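# Thread a pull stud into a tool holder's taper end

## Task

Turn the pull stud into the threaded hole at the tapered end of the tool holder until it is fully seated and snug by hand, without cross-threading or overtightening it.

## Robot and tools

Robot: two UR7e-type arms, left_arm and right_arm, each carrying a Robotiq 140 two-finger gripper whose fingers cannot fold. The gripper points along its own +z; the fingers open and close along its y. end_effector_position is the point midway between the pads when closed; fingertips stick out about 33 mm past it at gaps up to 40 mm, only 9 mm when wide open.

Frames: the scene frame has its origin at table height midway between the nominal bases, +z up, +x out over the table, left_arm toward +y (image sides do not follow arm names). Every hand pose, velocity, target and wrist-camera pose is given in that arm's own base frame. Calibrated bases in the scene frame: left_arm at (+0.028, +0.508, +0.050) m, quat_wxyz (+1.000, 0, 0, +0.011); right_arm at (-0.067, -0.435, +0.050) m, quat_wxyz (+1.000, 0, 0, +0.002). Fixed cameras and the table use the scene frame. Reported poses can be a few centimetres off.

The row format, shared by execute_actions and move: always 20 numbers. Numbers 1-10 belong to left_arm: x, y, z in metres, then qw, qx, qy, qz (w first), then gripper position, force_limit, speed. Numbers 11-20 are the same ten for right_arm. x,y,z,q form an absolute pose for that gripper in its own base frame, never an offset. Gripper numbers each lie in [-1, 1]: position +1 is fully open (140 mm), about -0.8 brings the pads together, -1 closes until blocked. force_limit sets squeeze (about 14 N at -1, 40 N at 0, 58 N at +1 on a slow close); speed sets finger speed (about 30, 140, 250 mm/s at -1, 0, +1); a faster close grips much harder. Both start at +1. An arm meant to stay put should receive its last reported pose and its last gripper numbers unchanged in every call.

execute_actions(actions, cameras): actions is a list of actions; each action is up to 15 rows, one per 1/30 s step, and the last row is held to fill 15 steps. A target more than 0.6 m along any gripper axis from the current position is rejected for both arms. Images come back only with an empty list or when cameras names them (["all"] for all).

move(target, speed, blend, stop_force, zero, blocking, cameras): drives each gripper in a straight line to the absolute pose(s) in target (one row, or up to 15 rows as waypoints). speed in m/s, 0.002 to 3.6, default 0.25 (turning is capped at twice that in rad/s). blend in metres rounds waypoint corners. stop_force in N (3 to 120) ends an arm's path when its wrist sensor feels that much push against its motion; leave it out when pulling away from a contact, and do not trust it while the gripper rotates. zero (default true) re-zeroes before moving. blocking=false returns after 0.5 s while the move continues (not allowed together with stop_force). Moves last up to 10 s and do not avoid obstacles. The result adds a move: line such as done, off_target, moving, held or fault plus limits notes (paced = clipped, held = steps withheld).

wait(seconds 0-10), stop (brakes a running move), zero_wrist_force(arm), zoom_image(camera, region [x0,y0,x1,y1] pixels, at most 504 by 504), read_manual (licence text only), finished_scene(scene 1 or 2) which cannot be undone. Cameras: cam_head_left, cam_head_right, cam_high, cam_low, cam_left_wrist, cam_right_wrist, all 672x504.

Results: per-arm end_effector_position and end_effector_quat_wxyz, velocities, Hand target (where the arm is actually being driven, possibly short of your command, especially orientation, which is clipped to 32 degrees from current each step), Joint positions and torques, Wrist force/torque along the gripper axes (a push from a surface shows as force into the arm), object_status (0 moving, 1 blocked while opening, 2 blocked while closing = grip, 3 reached position or pads met), position_measured in counts (3 open, 230 pads together). To tighten a grip, raise force_limit and change position slightly (-1 to -0.98).

For screwing: hold the holder with one arm, grip the stud with the other, align axes, then turn wrist in steps of under half a turn, releasing and regripping between turns, with light axial pressure; stop when turning resists.

Avoid: force above about 150 N or joint torque overload (10 s arm stop), motor overheating from long strain, pressing the arms against each other or gripping the other gripper, fast impacts, dropping parts or releasing moving ones, and anything leaving the table. Paths passing near an arm's own base can flip its shoulder; route around. Something may occasionally nudge loose parts. Finish only when the stud stays seated without the robot.

Each tool is called after "Call:" as name([rows], argument=value, ...), one row to a line, values as JSON.

## Session

Call:
execute_actions(actions=[])

Scene clock: 0.00 s.
left_arm: end_effector_position=(+0.6568, +0.3200, +0.3065) position_measured=3 object_status=3 end_effector_quat_wxyz=(-0.357, +0.890, +0.120, +0.258) | right_arm: end_effector_position=(+0.6485, -0.1120, +0.0618) position_measured=3 object_status=3 end_effector_quat_wxyz=(+0.020, +0.894, -0.071, +0.442)
Joint positions: left_arm=[-0.056 -1.389 1.732 -2.414 -0.771 3.034] | right_arm=[-0.529 -1.108 2.325 -3.662 -1.252 2.92]
Joint velocities: within noise
Joint torques (N m): no reading
Wrist force (N): no reading
Wrist torque (N m): no reading
Wrist force, peak (N): no reading
Hand target: left_arm +0.6568, +0.3200, +0.3065; -0.357, +0.890, +0.120, +0.258 | right_arm +0.6485, -0.1120, +0.0618; +0.020, +0.894, -0.071, +0.442
Tool commands: left_gripper/position=+1.0 left_gripper/force_limit=+1.0 left_gripper/speed=+1.0 right_gripper/position=+1.0 right_gripper/force_limit=+1.0 right_gripper/speed=+1.0

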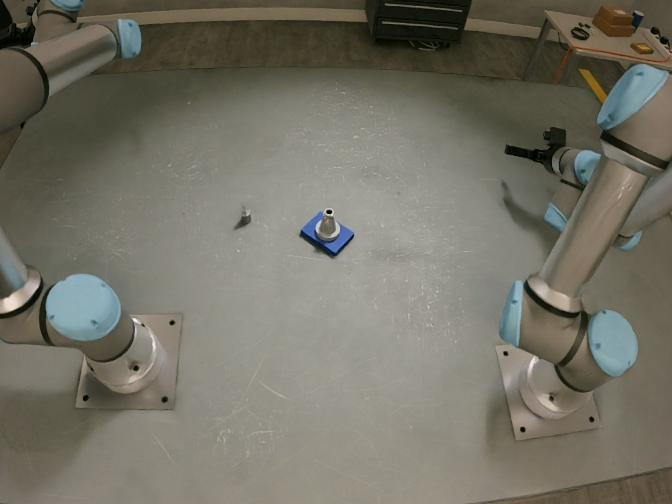

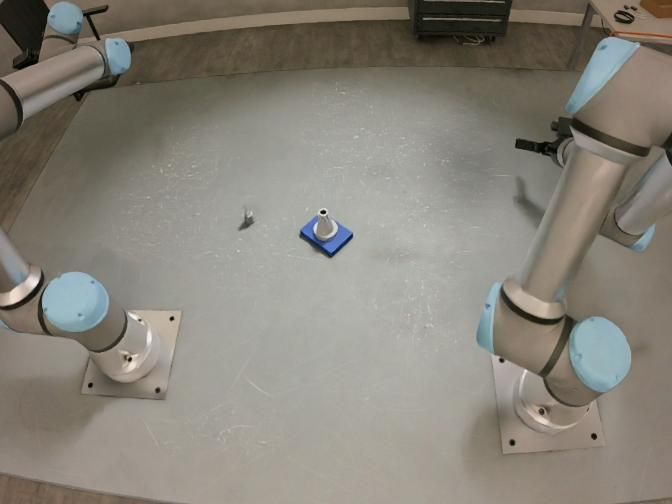

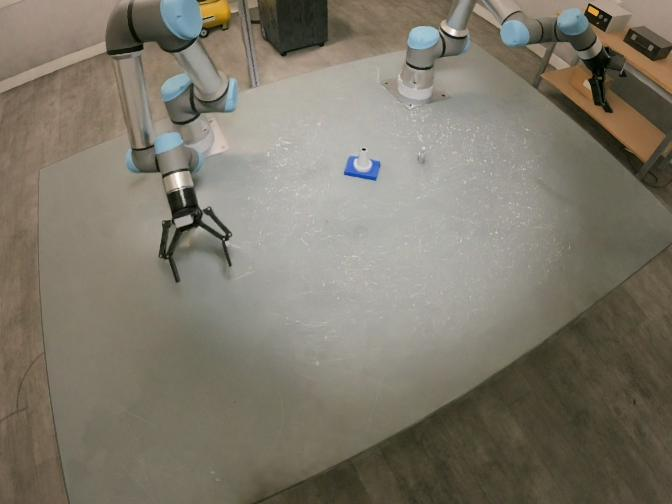

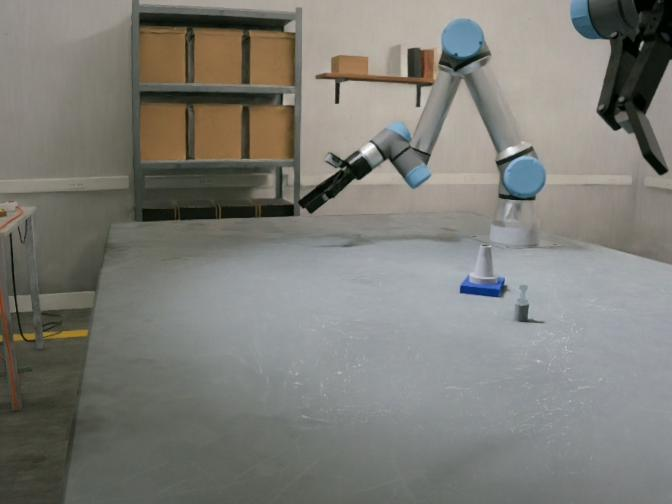

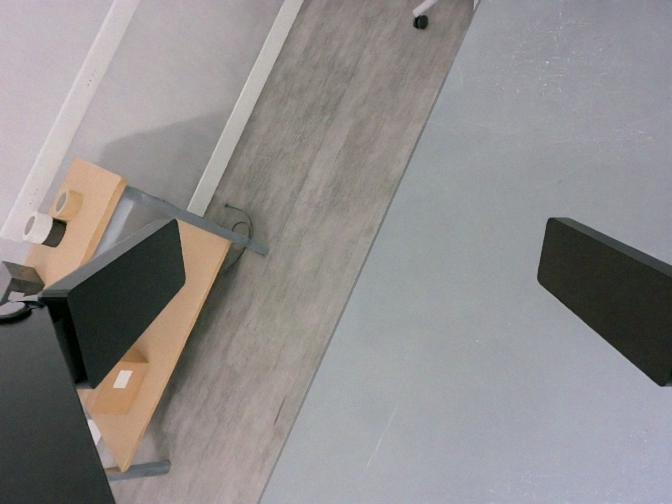

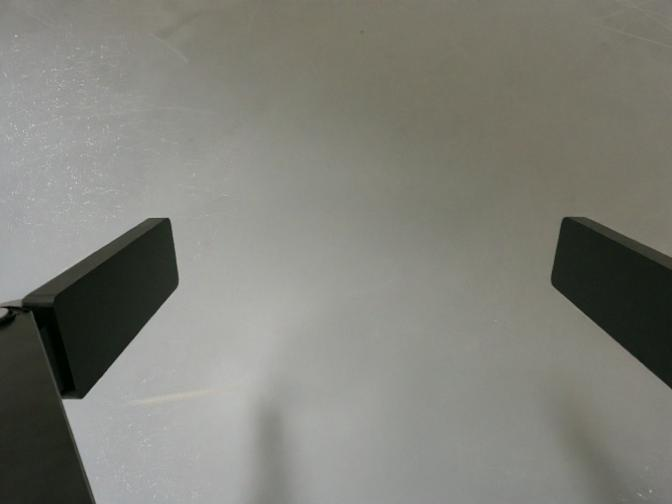

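Call:
zoom_image(camera="cam_low", region=[440, 220, 560, 340])

Call:
zoom_image(camera="cam_head_right", region=[220, 180, 380, 270])

Call:
zoom_image(camera="cam_head_left", region=[220, 180, 380, 270])

Scaled by 4.200 from the camera's 672x504 image, which has a finer 960x720 frame.

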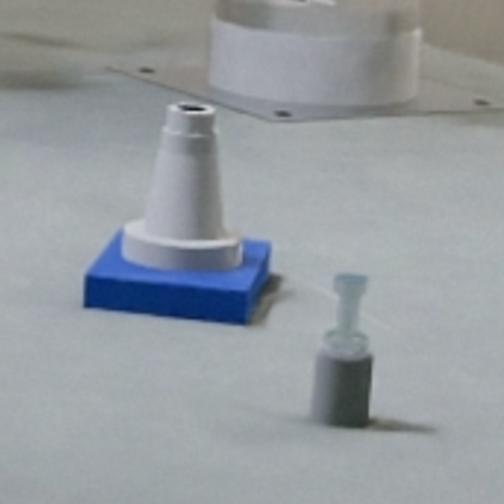

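Scaled by 3.150 from the camera's 672x504 image, which has a finer 960x720 frame.

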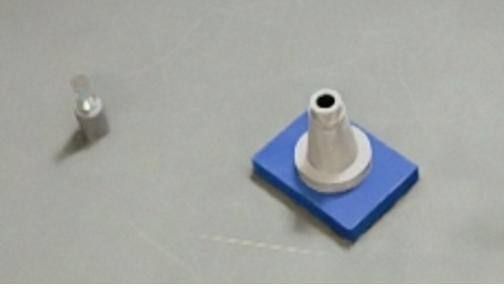

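Scaled by 3.150 from the camera's 672x504 image, which has a finer 960x720 frame.

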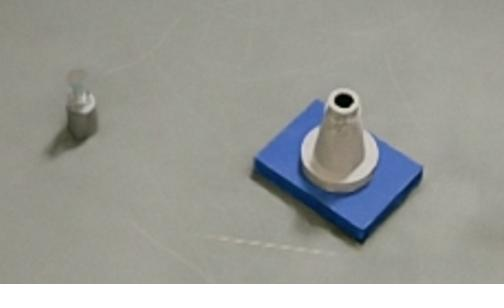

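Call:
move(target=[0.37,-0.33,0.30,0,1,0,0,1,1,1,0.6485,-0.1120,0.0618,0.020,0.894,-0.071,0.442,1,1,1], speed=0.35, cameras=["all"])

Scene clock: 30.23 s.
left_arm: end_effector_position=(+0.3701, -0.3300, +0.3000) position_measured=3 object_status=3 end_effector_quat_wxyz=(+0.000, +1.000, +0.000, +0.000) | right_arm: end_effector_position=(+0.6485, -0.1120, +0.0618) position_measured=3 object_status=3 end_effector_quat_wxyz=(+0.020, +0.894, -0.071, +0.442)
Joint positions: left_arm=[-1 -1.603 1.542 -1.51 -1.571 2.141] | right_arm=[-0.529 -1.107 2.325 -3.665 -1.253 2.921]
Joint torques (N m): left_arm=[-1.05 -32.28 -18.52 -0.64 -0.26 1.49] | right_arm=[8.39 -19.7 -2.24 -5.01 -1.62 1.47]
Wrist force (N): left_arm=[-1.4 2.6 -1.3] | right_arm=[0.1 -0.4 -0.2]
Wrist torque (N m): left_arm=[0.31 -0.07 -0.22] | right_arm=[-0.09 -0.02 -0.10]
Wrist force, peak (N): left_arm=[-2.6 5.4 -1.5] | right_arm=[0.1 -0.4 -0.2]
Hand target: left_arm +0.3700, -0.3300, +0.3000; +0.000, +1.000, +0.000, +0.000 | right_arm +0.6485, -0.1120, +0.0618; +0.020, +0.894, -0.071, +0.442
Off the commanded pose: left_arm 0.000 m, 0 deg | right_arm 0.000 m, 0 deg.
move: done

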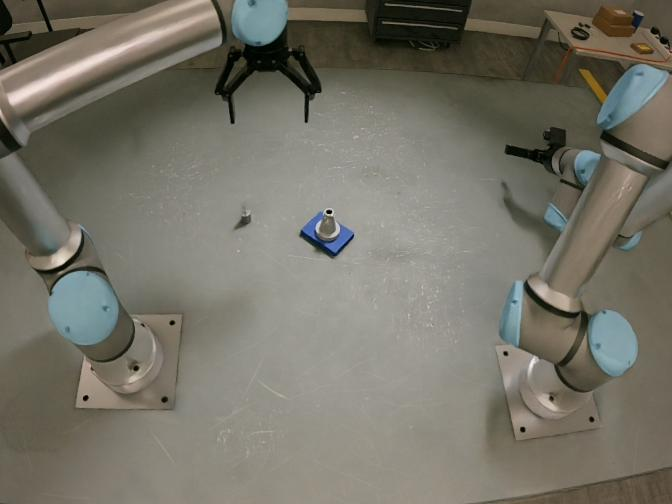

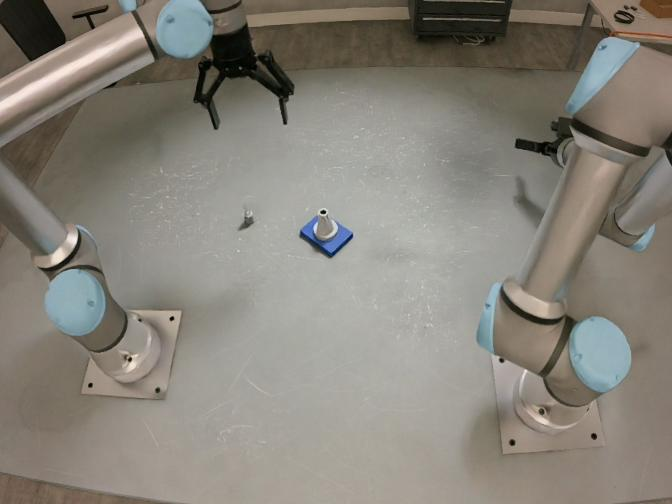

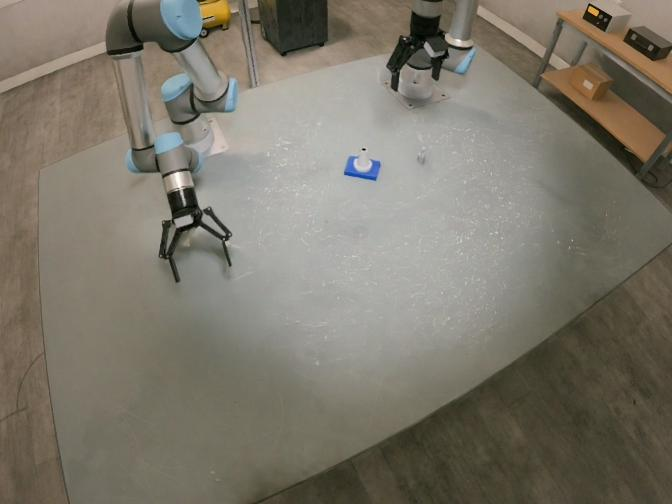

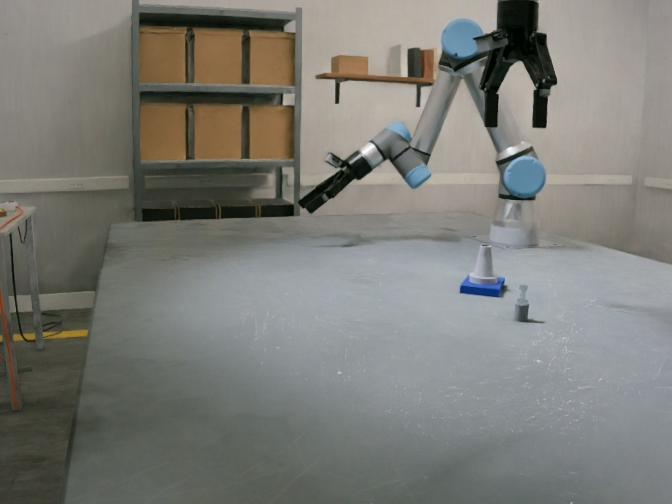

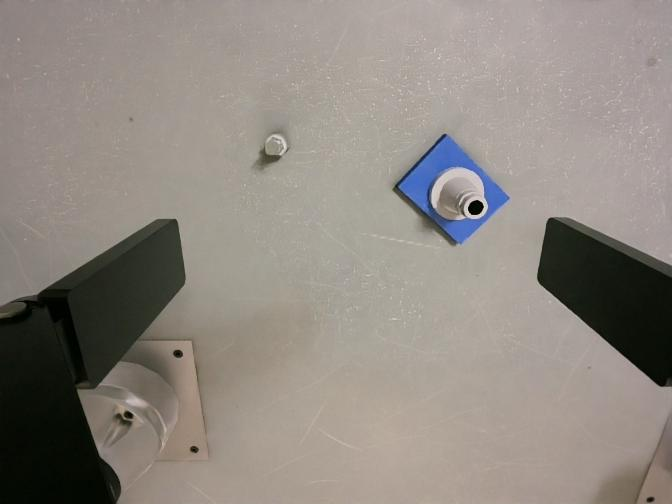

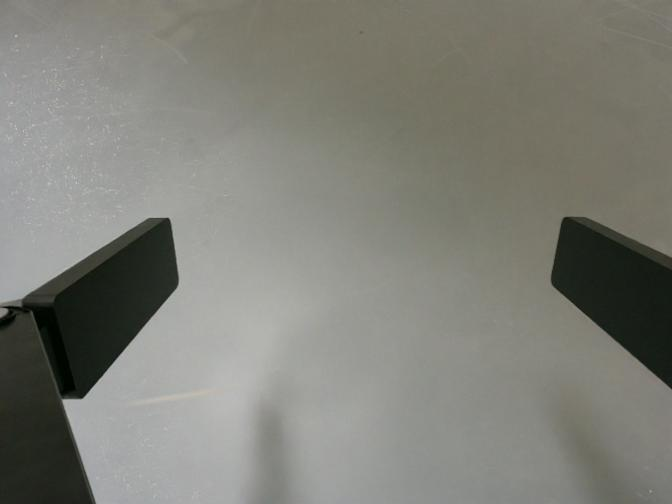

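Call:
move(target=[0.384,-0.256,0.12,0,1,0,0,1,1,1,0.6485,-0.1120,0.0618,0.020,0.894,-0.071,0.442,1,1,1], cameras=["cam_left_wrist","cam_low","cam_high"])

Call:
zoom_image(camera="cam_low", region=[440, 180, 580, 340])

Scene clock: 42.17 s.
left_arm: end_effector_position=(+0.3840, -0.2560, +0.1200) position_measured=3 object_status=3 end_effector_quat_wxyz=(+0.000, +1.000, +0.000, +0.000) | right_arm: end_effector_position=(+0.6485, -0.1120, +0.0618) position_measured=3 object_status=3 end_effector_quat_wxyz=(+0.020, +0.894, -0.071, +0.442)
Joint positions: left_arm=[-0.881 -1.612 2.021 -1.98 -1.571 2.261] | right_arm=[-0.529 -1.107 2.325 -3.665 -1.253 2.921]
Joint torques (N m): left_arm=[-5.08 -32.07 -16.16 -3.79 -2.07 -1.62] | right_arm=[7.7 -21.08 -2.9 -3.02 -0.79 0.26]
Wrist force (N): left_arm=[-1.0 2.3 -1.8] | right_arm=[0.1 -0.5 0.0]
Wrist torque (N m): left_arm=[0.21 -0.21 -0.13] | right_arm=[-0.10 -0.03 -0.10]
Wrist force, peak (N): left_arm=[-1.8 3.6 -4.6] | right_arm=[0.0 -0.5 -0.2]
Hand target: left_arm +0.3840, -0.2560, +0.1200; +0.000, +1.000, +0.000, +0.000 | right_arm +0.6485, -0.1120, +0.0618; +0.020, +0.894, -0.071, +0.442
Off the commanded pose: left_arm 0.000 m, 0 deg | right_arm 0.000 m, 0 deg.
move: done
Images, in order (width x height): cam_high 672x504, cam_low 672x504, cam_left_wrist 672x504.

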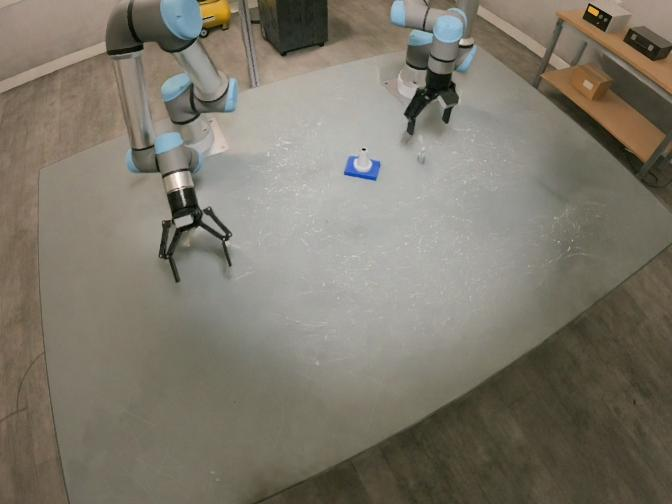

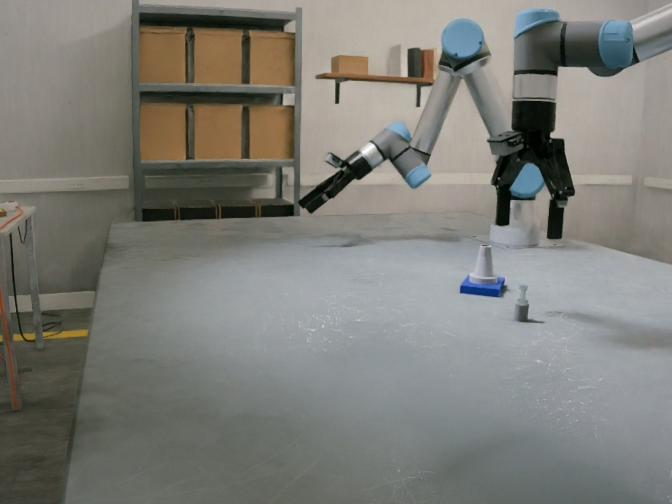

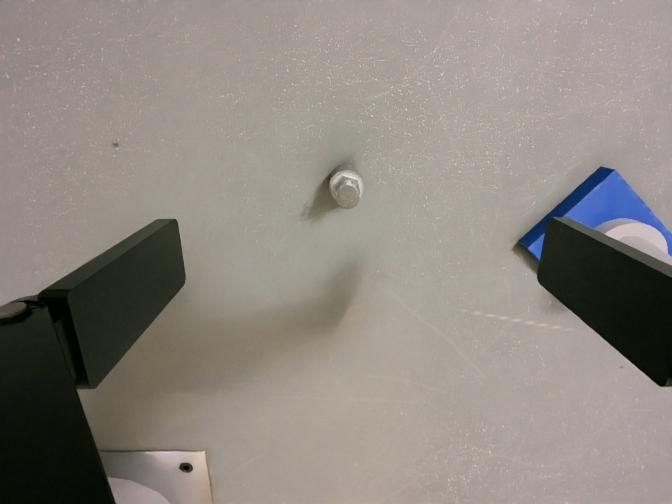

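Scaled by 3.150 from the camera's 672x504 image, which has a finer 960x720 frame.

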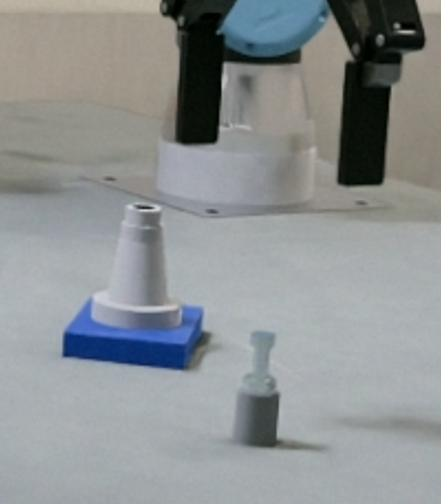

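Call:
zoom_image(camera="cam_left_wrist", region=[290, 130, 410, 230])

Scaled by 4.200 from the camera's 672x504 image, which has a finer 960x720 frame.

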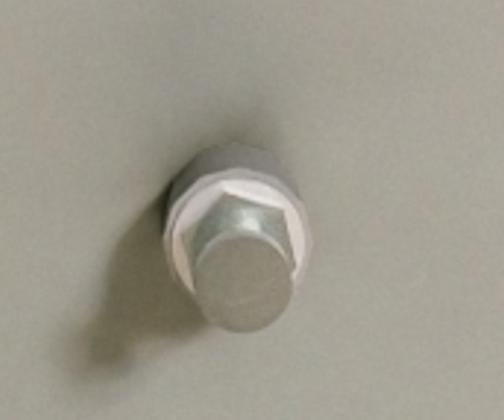

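Call:
move([
  [0.384,-0.2537,0.05,0,1,0,0,1,1,1,0.6485,-0.1120,0.0618,0.020,0.894,-0.071,0.442,1,1,1],
  [0.384,-0.2537,0.05,0,1,0,0,-0.3,1,0,0.6485,-0.1120,0.0618,0.020,0.894,-0.071,0.442,1,1,1],
], speed=0.15, cameras=["cam_left_wrist","cam_low"])

Call:
zoom_image(camera="cam_low", region=[480, 240, 560, 340])

Scene clock: 71.97 s.
left_arm: end_effector_position=(+0.3840, -0.2537, +0.0500) position_measured=167 object_status=0 end_effector_quat_wxyz=(+0.000, +1.000, +0.000, +0.000) | right_arm: end_effector_position=(+0.6485, -0.1120, +0.0618) position_measured=3 object_status=3 end_effector_quat_wxyz=(+0.020, +0.894, -0.071, +0.442)
Joint positions: left_arm=[-0.878 -1.523 2.137 -2.185 -1.571 2.264] | right_arm=[-0.529 -1.107 2.325 -3.665 -1.253 2.921]
Joint torques (N m): left_arm=[-5.63 -28.01 -14.3 -5.53 0.09 -1.63] | right_arm=[3.97 -24.33 -3.55 -2.33 0.55 -0.02]
Wrist force (N): left_arm=[-1.3 2.5 -1.8] | right_arm=[0.0 -0.2 -0.1]
Wrist torque (N m): left_arm=[0.25 -0.13 -0.26] | right_arm=[-0.03 0.01 -0.10]
Wrist force, peak (N): left_arm=[-1.2 2.5 -4.0] | right_arm=[-0.1 -0.5 -0.2]
Hand target: left_arm +0.3840, -0.2537, +0.0500; +0.000, +1.000, +0.000, +0.000 | right_arm +0.6485, -0.1120, +0.0618; +0.020, +0.894, -0.071, +0.442
Off the commanded pose: left_arm 0.000 m, 0 deg | right_arm 0.000 m, 0 deg.
move: done
Images, in order (width x height): cam_low 672x504, cam_left_wrist 672x504.

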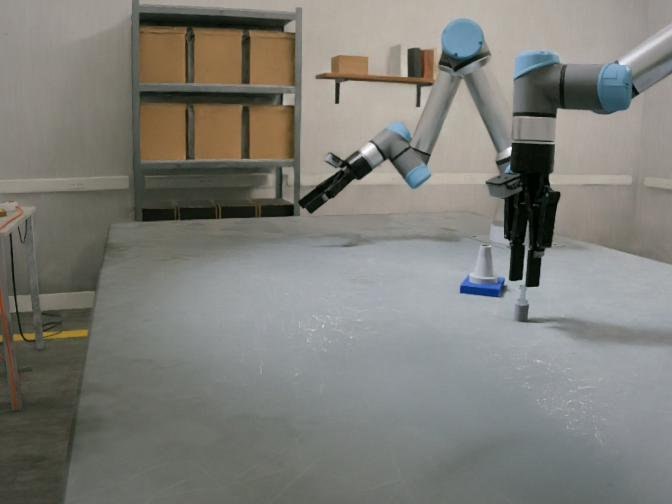

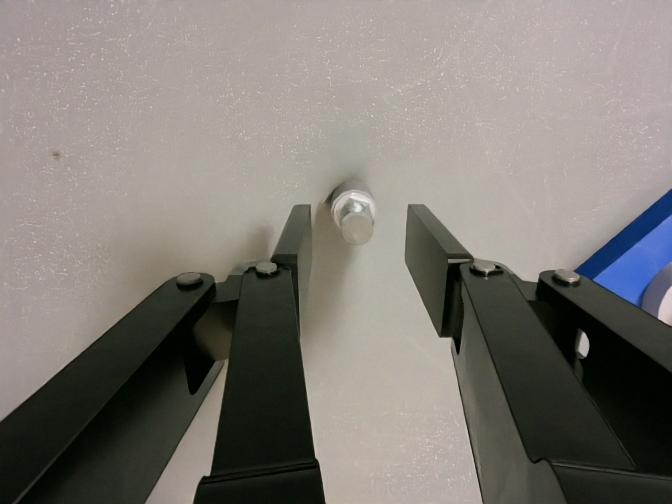

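Scaled by 5.040 from the camera's 672x504 image, which has a finer 960x720 frame.

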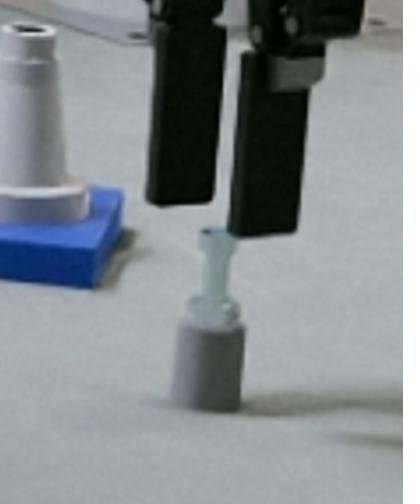

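Call:
move([
  [0.383,-0.2537,0.023,0,1,0,0,-0.3,1,0,0.6485,-0.1120,0.0618,0.020,0.894,-0.071,0.442,1,1,1],
  [0.383,-0.2537,0.023,0,1,0,0,-1,0.5,-1,0.6485,-0.1120,0.0618,0.020,0.894,-0.071,0.442,1,1,1],
], speed=0.1, cameras=["cam_left_wrist","cam_low"])

Call:
zoom_image(camera="cam_low", region=[480, 240, 560, 340])

Call:
zoom_image(camera="cam_left_wrist", region=[290, 150, 430, 270])

Scene clock: 81.03 s.
left_arm: end_effector_position=(+0.3830, -0.2537, +0.0230) position_measured=212 object_status=0 end_effector_quat_wxyz=(+0.000, +1.000, +0.000, +0.000) | right_arm: end_effector_position=(+0.6485, -0.1120, +0.0618) position_measured=3 object_status=3 end_effector_quat_wxyz=(+0.020, +0.894, -0.071, +0.442)
Joint positions: left_arm=[-0.879 -1.479 2.175 -2.267 -1.571 2.262] | right_arm=[-0.529 -1.107 2.325 -3.665 -1.253 2.921]
Joint torques (N m): left_arm=[8.24 -31.43 -25.36 -1.83 1.71 1.74] | right_arm=[1.69 -28.13 -4.23 -2.1 1.81 -0.04]
Wrist force (N): left_arm=[-2.0 1.3 -7.7] | right_arm=[0.0 -0.3 0.1]
Wrist torque (N m): left_arm=[0.27 -0.12 -0.06] | right_arm=[-0.06 0.00 -0.10]
Wrist force, peak (N): left_arm=[-2.0 1.3 -7.7] | right_arm=[-0.1 -0.4 -0.2]
Hand target: left_arm +0.3830, -0.2537, +0.0230; +0.000, +1.000, +0.000, +0.000 | right_arm +0.6485, -0.1120, +0.0618; +0.020, +0.894, -0.071, +0.442
Off the commanded pose: left_arm 0.000 m, 0 deg | right_arm 0.000 m, 0 deg.
move: done
Images, in order (width x height): cam_low 672x504, cam_left_wrist 672x504.

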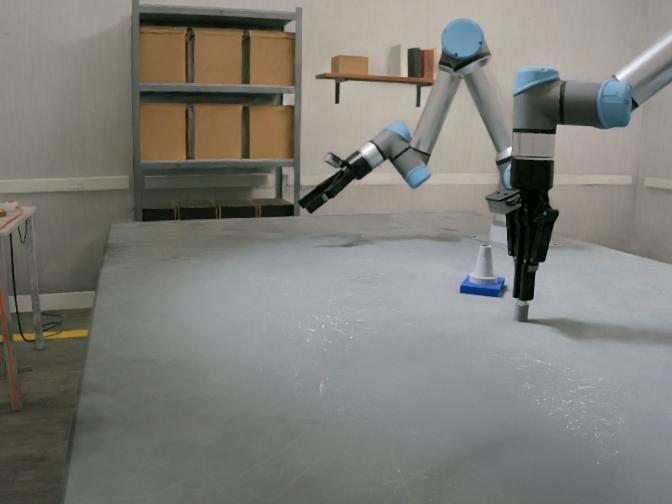

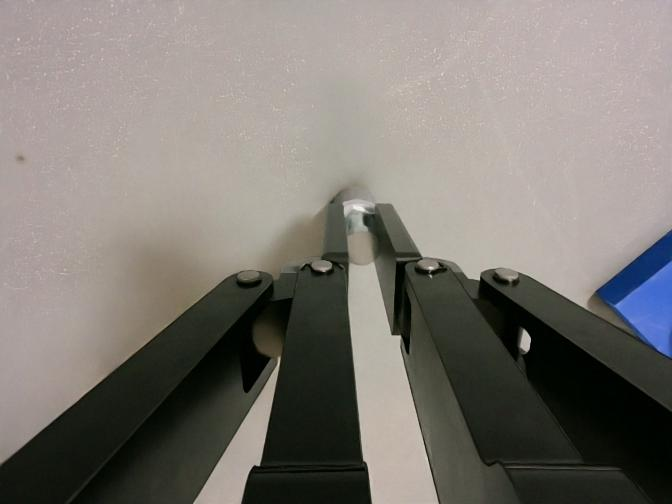

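Scaled by 5.040 from the camera's 672x504 image, which has a finer 960x720 frame.

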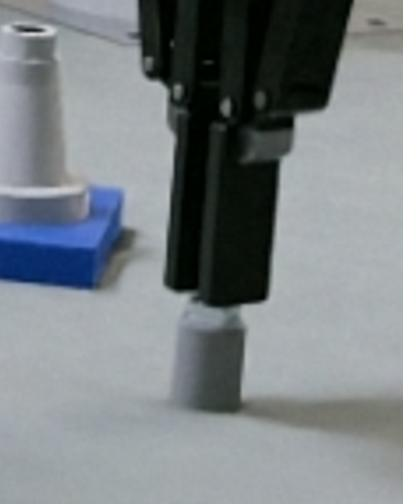

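Scaled by 3.600 from the camera's 672x504 image, which has a finer 960x720 frame.

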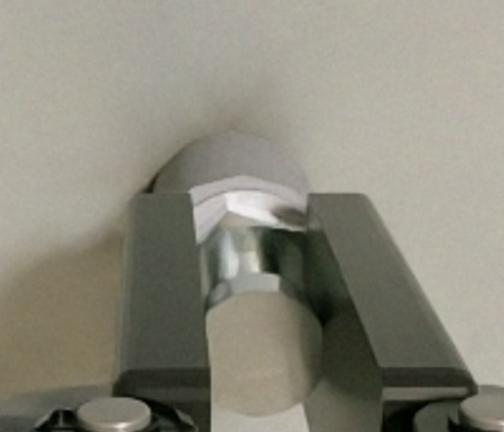

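Call:
move(target=[0.383,-0.2537,0.17,0,1,0,0,-1,0.5,-1,0.6485,-0.1120,0.0618,0.020,0.894,-0.071,0.442,1,1,1], speed=0.15, cameras=["cam_left_wrist","cam_low","cam_head_left"])

Call:
zoom_image(camera="cam_low", region=[460, 170, 600, 340])

Call:
zoom_image(camera="cam_left_wrist", region=[290, 150, 430, 270])

Scene clock: 91.27 s.
left_arm: end_effector_position=(+0.3830, -0.2537, +0.1700) position_measured=212 object_status=2 end_effector_quat_wxyz=(+0.000, +1.000, +0.000, +0.000) | right_arm: end_effector_position=(+0.6485, -0.1120, +0.0618) position_measured=3 object_status=3 end_effector_quat_wxyz=(+0.020, +0.894, -0.071, +0.442)
Joint positions: left_arm=[-0.879 -1.66 1.931 -1.841 -1.571 2.262] | right_arm=[-0.529 -1.107 2.325 -3.665 -1.253 2.921]
Joint torques (N m): left_arm=[-5.48 -12.88 -26.34 -3.2 0.77 -1.64] | right_arm=[1 -30.08 -4.52 -2.16 1.99 0.03]
Wrist force (N): left_arm=[-0.8 2.2 -1.2] | right_arm=[-0.2 -0.2 -0.1]
Wrist torque (N m): left_arm=[0.20 -0.27 -0.05] | right_arm=[-0.03 0.04 -0.10]
Wrist force, peak (N): left_arm=[-2.1 0.8 -7.9] | right_arm=[-0.1 -0.4 -0.3]
Hand target: left_arm +0.3830, -0.2537, +0.1700; +0.000, +1.000, +0.000, +0.000 | right_arm +0.6485, -0.1120, +0.0618; +0.020, +0.894, -0.071, +0.442
Off the commanded pose: left_arm 0.000 m, 0 deg | right_arm 0.000 m, 0 deg.
move: done
Images, in order (width x height): cam_head_left 672x504, cam_low 672x504, cam_left_wrist 672x504.

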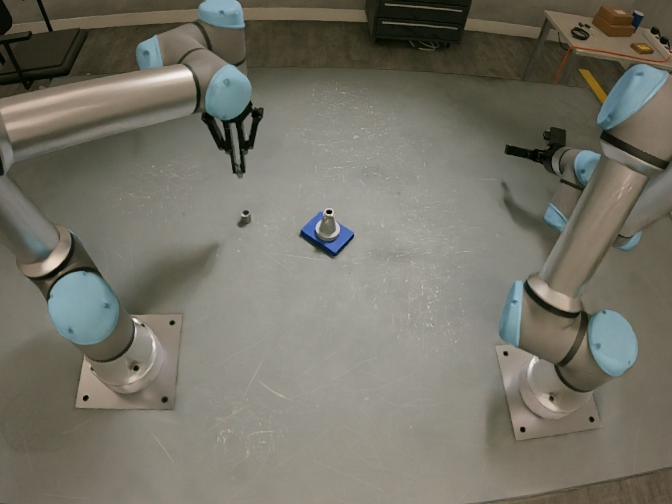

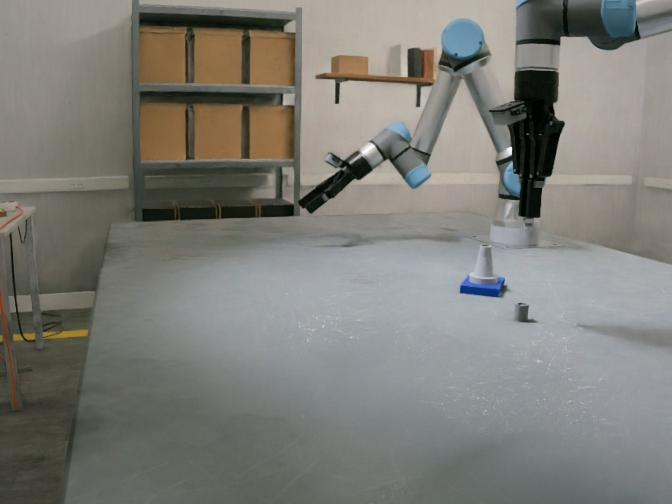

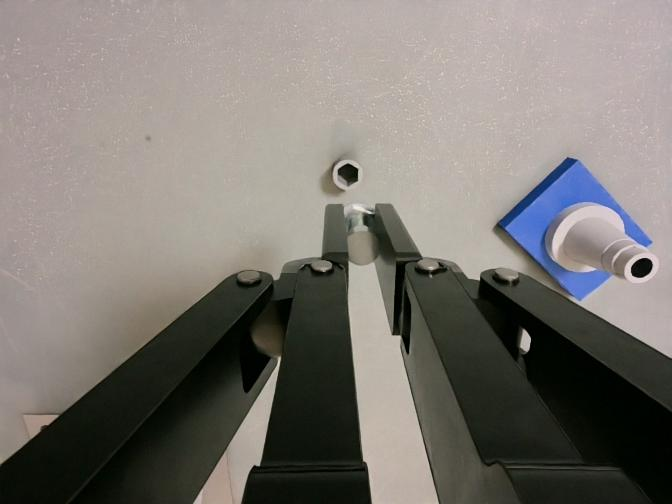

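Scaled by 2.965 from the camera's 672x504 image, which has a finer 960x720 frame.

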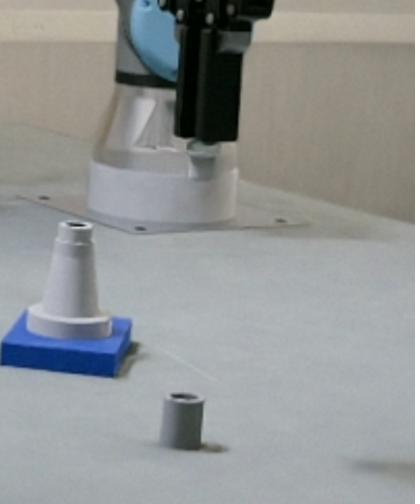

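Scaled by 3.600 from the camera's 672x504 image, which has a finer 960x720 frame.

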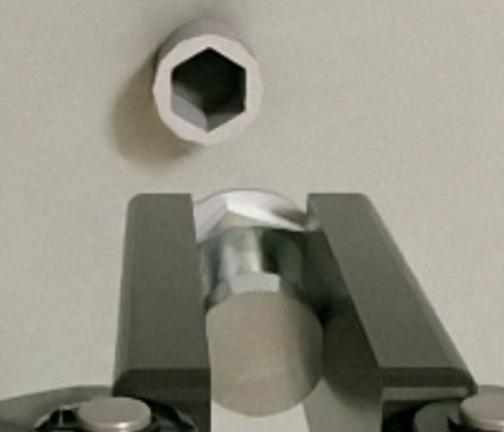

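Call:
move(target=[0.29,-0.459,0.20,0,1,0,0,-1,0.5,-1,0.6485,-0.1120,0.0618,0.020,0.894,-0.071,0.442,1,1,1], cameras=["cam_left_wrist","cam_low","cam_head_left"])

Call:
zoom_image(camera="cam_low", region=[430, 190, 540, 310])

Call:
zoom_image(camera="cam_left_wrist", region=[270, 70, 430, 270])

Call:
zoom_image(camera="cam_head_left", region=[290, 140, 370, 260])

Scene clock: 115.37 s.
left_arm: end_effector_position=(+0.2900, -0.4589, +0.1999) position_measured=212 object_status=2 end_effector_quat_wxyz=(+0.000, +1.000, +0.000, +0.000) | right_arm: end_effector_position=(+0.6485, -0.1120, +0.0618) position_measured=3 object_status=3 end_effector_quat_wxyz=(+0.020, +0.894, -0.071, +0.442)
Joint positions: left_arm=[-1.255 -1.473 1.664 -1.761 -1.571 1.886] | right_arm=[-0.529 -1.107 2.325 -3.665 -1.253 2.921]
Joint torques (N m): left_arm=[-3.55 -33.12 -27.28 -5.76 0.94 0.48] | right_arm=[-1.73 -32.89 -5.4 -2.16 1.98 -0.05]
Wrist force (N): left_arm=[-1.0 2.1 -1.0] | right_arm=[0.0 -0.1 0.0]
Wrist torque (N m): left_arm=[0.20 -0.18 -0.29] | right_arm=[-0.02 0.01 -0.10]
Wrist force, peak (N): left_arm=[-2.8 5.0 -1.4] | right_arm=[-0.2 -0.6 -0.1]
Hand target: left_arm +0.2900, -0.4590, +0.2000; +0.000, +1.000, +0.000, +0.000 | right_arm +0.6485, -0.1120, +0.0618; +0.020, +0.894, -0.071, +0.442
Off the commanded pose: left_arm 0.000 m, 0 deg | right_arm 0.000 m, 0 deg.
move: done
Images, in order (width x height): cam_head_left 672x504, cam_low 672x504, cam_left_wrist 672x504.

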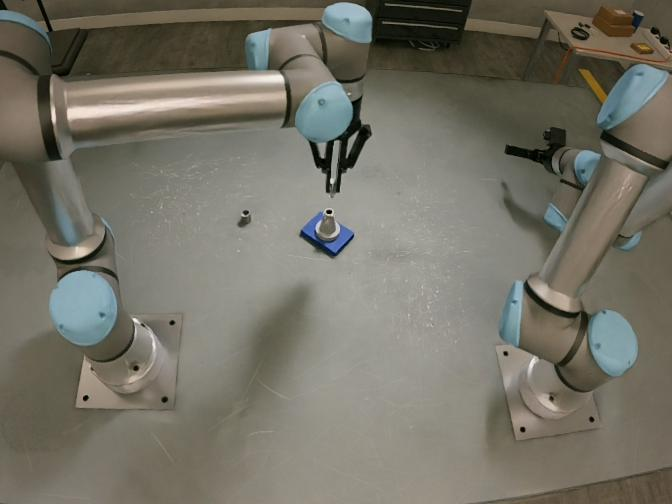

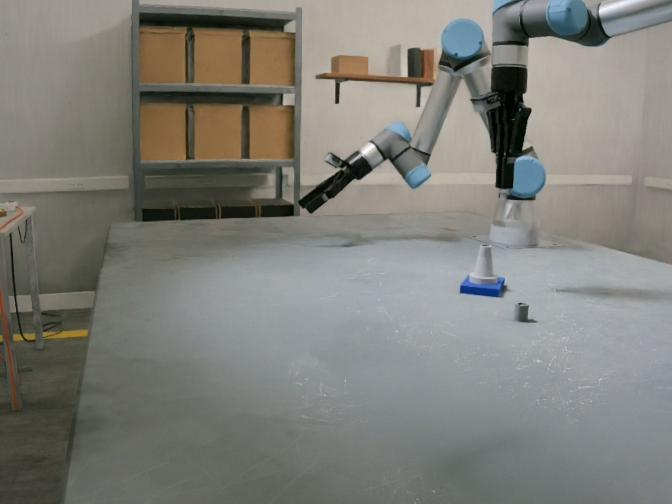

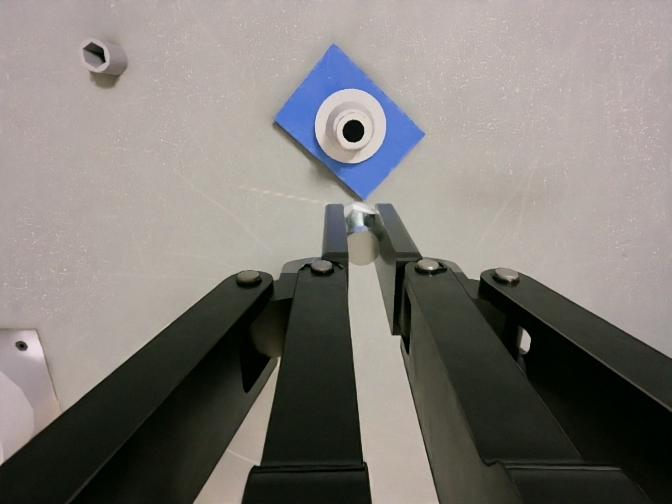

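Scaled by 4.200 from the camera's 672x504 image, which has a finer 960x720 frame.

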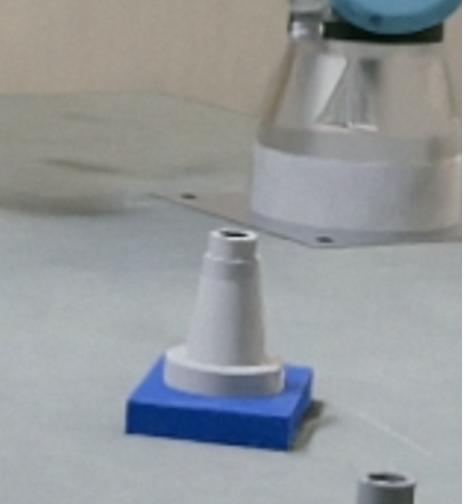

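Scaled by 2.520 from the camera's 672x504 image, which has a finer 960x720 frame.

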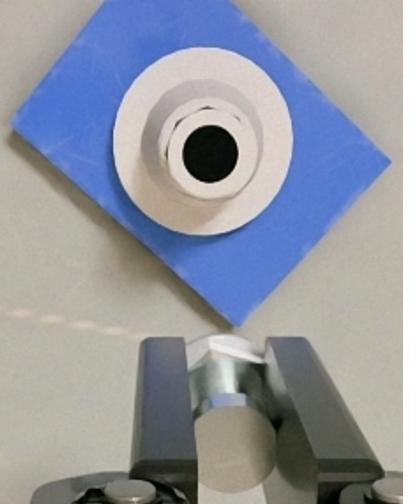

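Scaled by 4.200 from the camera's 672x504 image, which has a finer 960x720 frame.

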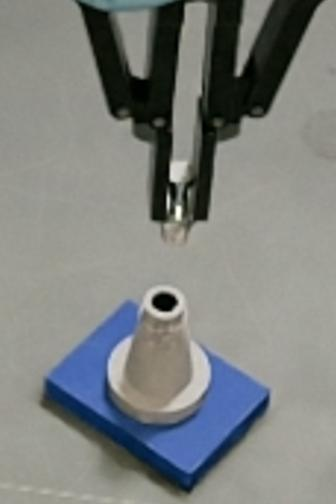

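Call:
move(target=[0.3265,-0.46,0.125,0,1,0,0,-1,0.5,-1,0.6485,-0.1120,0.0618,0.020,0.894,-0.071,0.442,1,1,1], speed=0.12, cameras=["cam_left_wrist","cam_low","cam_head_left","cam_head_right","cam_high"])

Call:
zoom_image(camera="cam_low", region=[450, 200, 530, 300])

Call:
zoom_image(camera="cam_left_wrist", region=[300, 150, 420, 270])

Call:
zoom_image(camera="cam_head_left", region=[300, 170, 360, 240])

Call:
zoom_image(camera="cam_head_right", region=[295, 170, 355, 240])

Call:
zoom_image(camera="cam_high", region=[330, 110, 400, 190])

Scene clock: 139.40 s.
left_arm: end_effector_position=(+0.3265, -0.4599, +0.1250) position_measured=212 object_status=2 end_effector_quat_wxyz=(+0.000, +1.000, +0.000, +0.000) | right_arm: end_effector_position=(+0.6485, -0.1120, +0.0618) position_measured=3 object_status=3 end_effector_quat_wxyz=(+0.020, +0.894, -0.071, +0.442)
Joint positions: left_arm=[-1.192 -1.374 1.747 -1.944 -1.571 1.95] | right_arm=[-0.529 -1.107 2.325 -3.665 -1.253 2.921]
Joint torques (N m): left_arm=[-6.69 -40.77 -31.54 -1.2 0.46 -1.84] | right_arm=[-3.42 -35.58 -5.95 -2.28 1.91 0.05]
Wrist force (N): left_arm=[-1.1 2.2 -1.1] | right_arm=[-0.1 -0.3 -0.1]
Wrist torque (N m): left_arm=[0.21 -0.18 -0.21] | right_arm=[-0.07 0.02 -0.10]
Wrist force, peak (N): left_arm=[-1.9 2.5 -2.6] | right_arm=[0.0 -0.4 -0.3]
Hand target: left_arm +0.3265, -0.4600, +0.1250; +0.000, +1.000, +0.000, +0.000 | right_arm +0.6485, -0.1120, +0.0618; +0.020, +0.894, -0.071, +0.442
Off the commanded pose: left_arm 0.000 m, 0 deg | right_arm 0.000 m, 0 deg.
move: done
Images, in order (width x height): cam_head_left 672x504, cam_head_right 672x504, cam_high 672x504, cam_low 672x504, cam_left_wrist 672x504.

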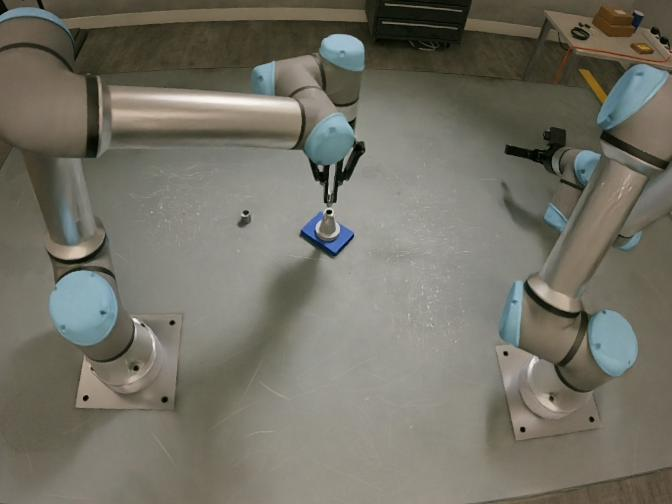

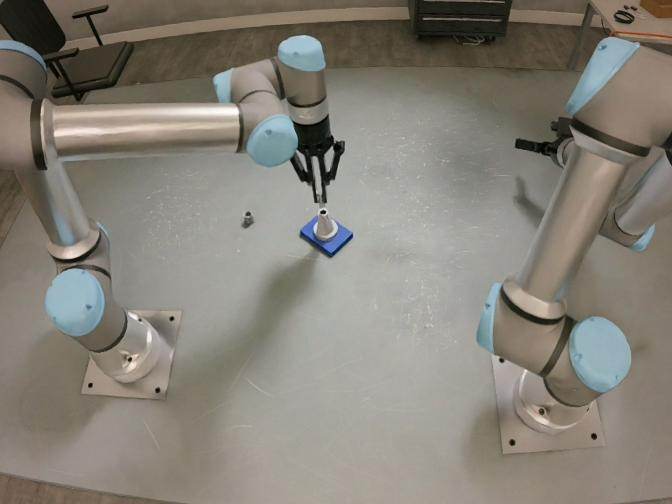

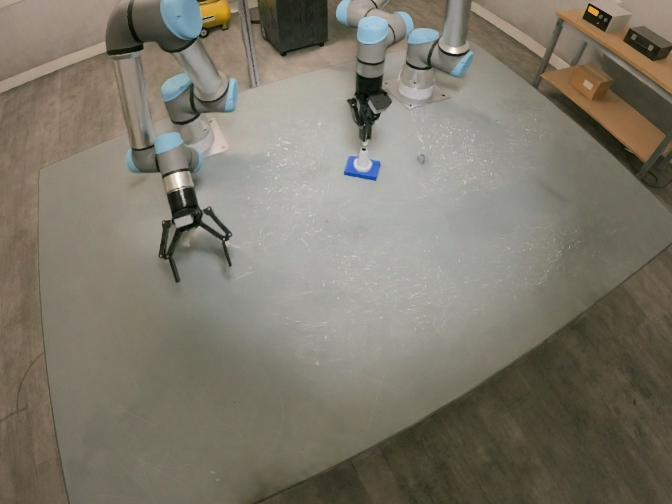

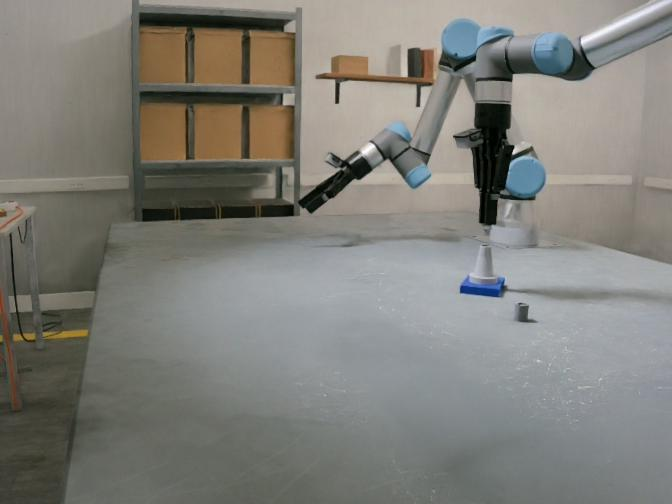

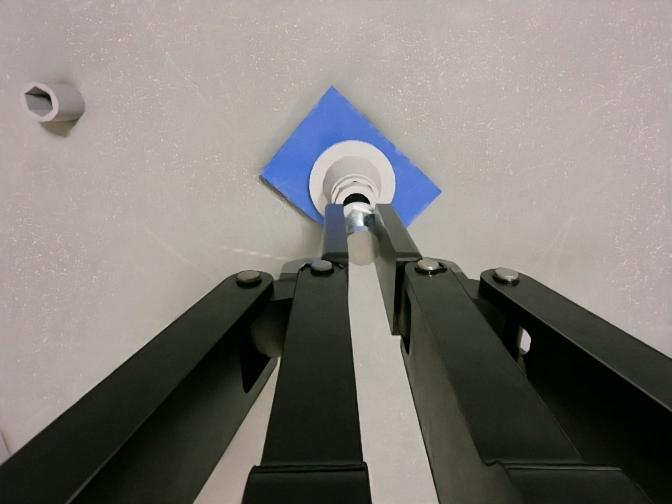

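Scaled by 5.040 from the camera's 672x504 image, which has a finer 960x720 frame.

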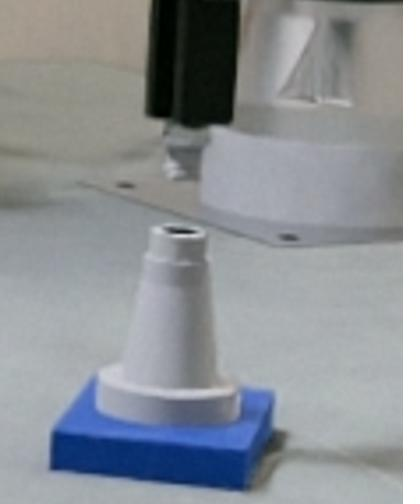

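Scaled by 4.200 from the camera's 672x504 image, which has a finer 960x720 frame.

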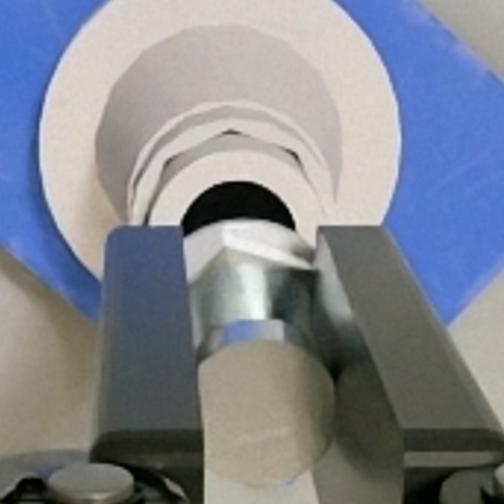

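Scaled by 7.200 from the camera's 672x504 image, which has a finer 960x720 frame.

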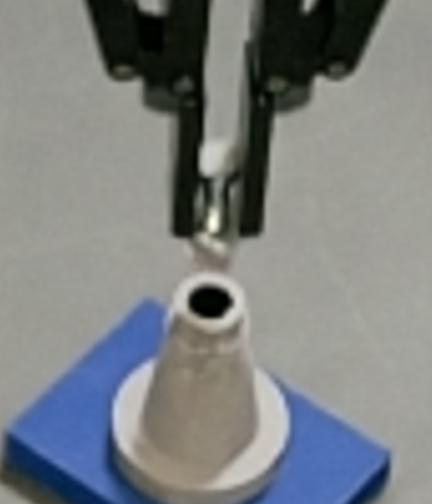

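Scaled by 7.200 from the camera's 672x504 image, which has a finer 960x720 frame.

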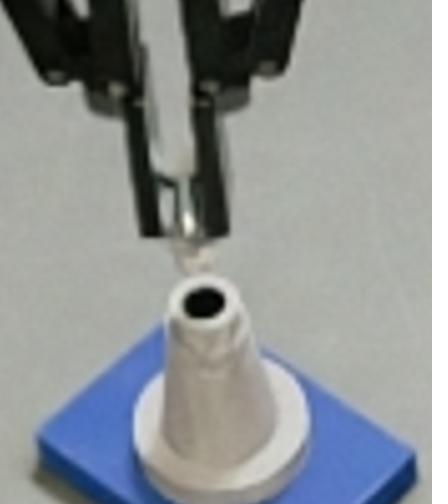

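Scaled by 6.300 from the camera's 672x504 image, which has a finer 960x720 frame.

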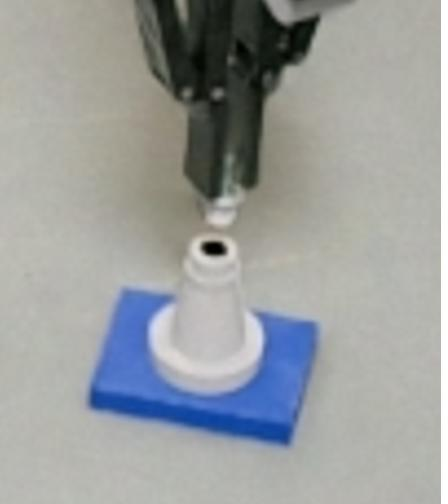

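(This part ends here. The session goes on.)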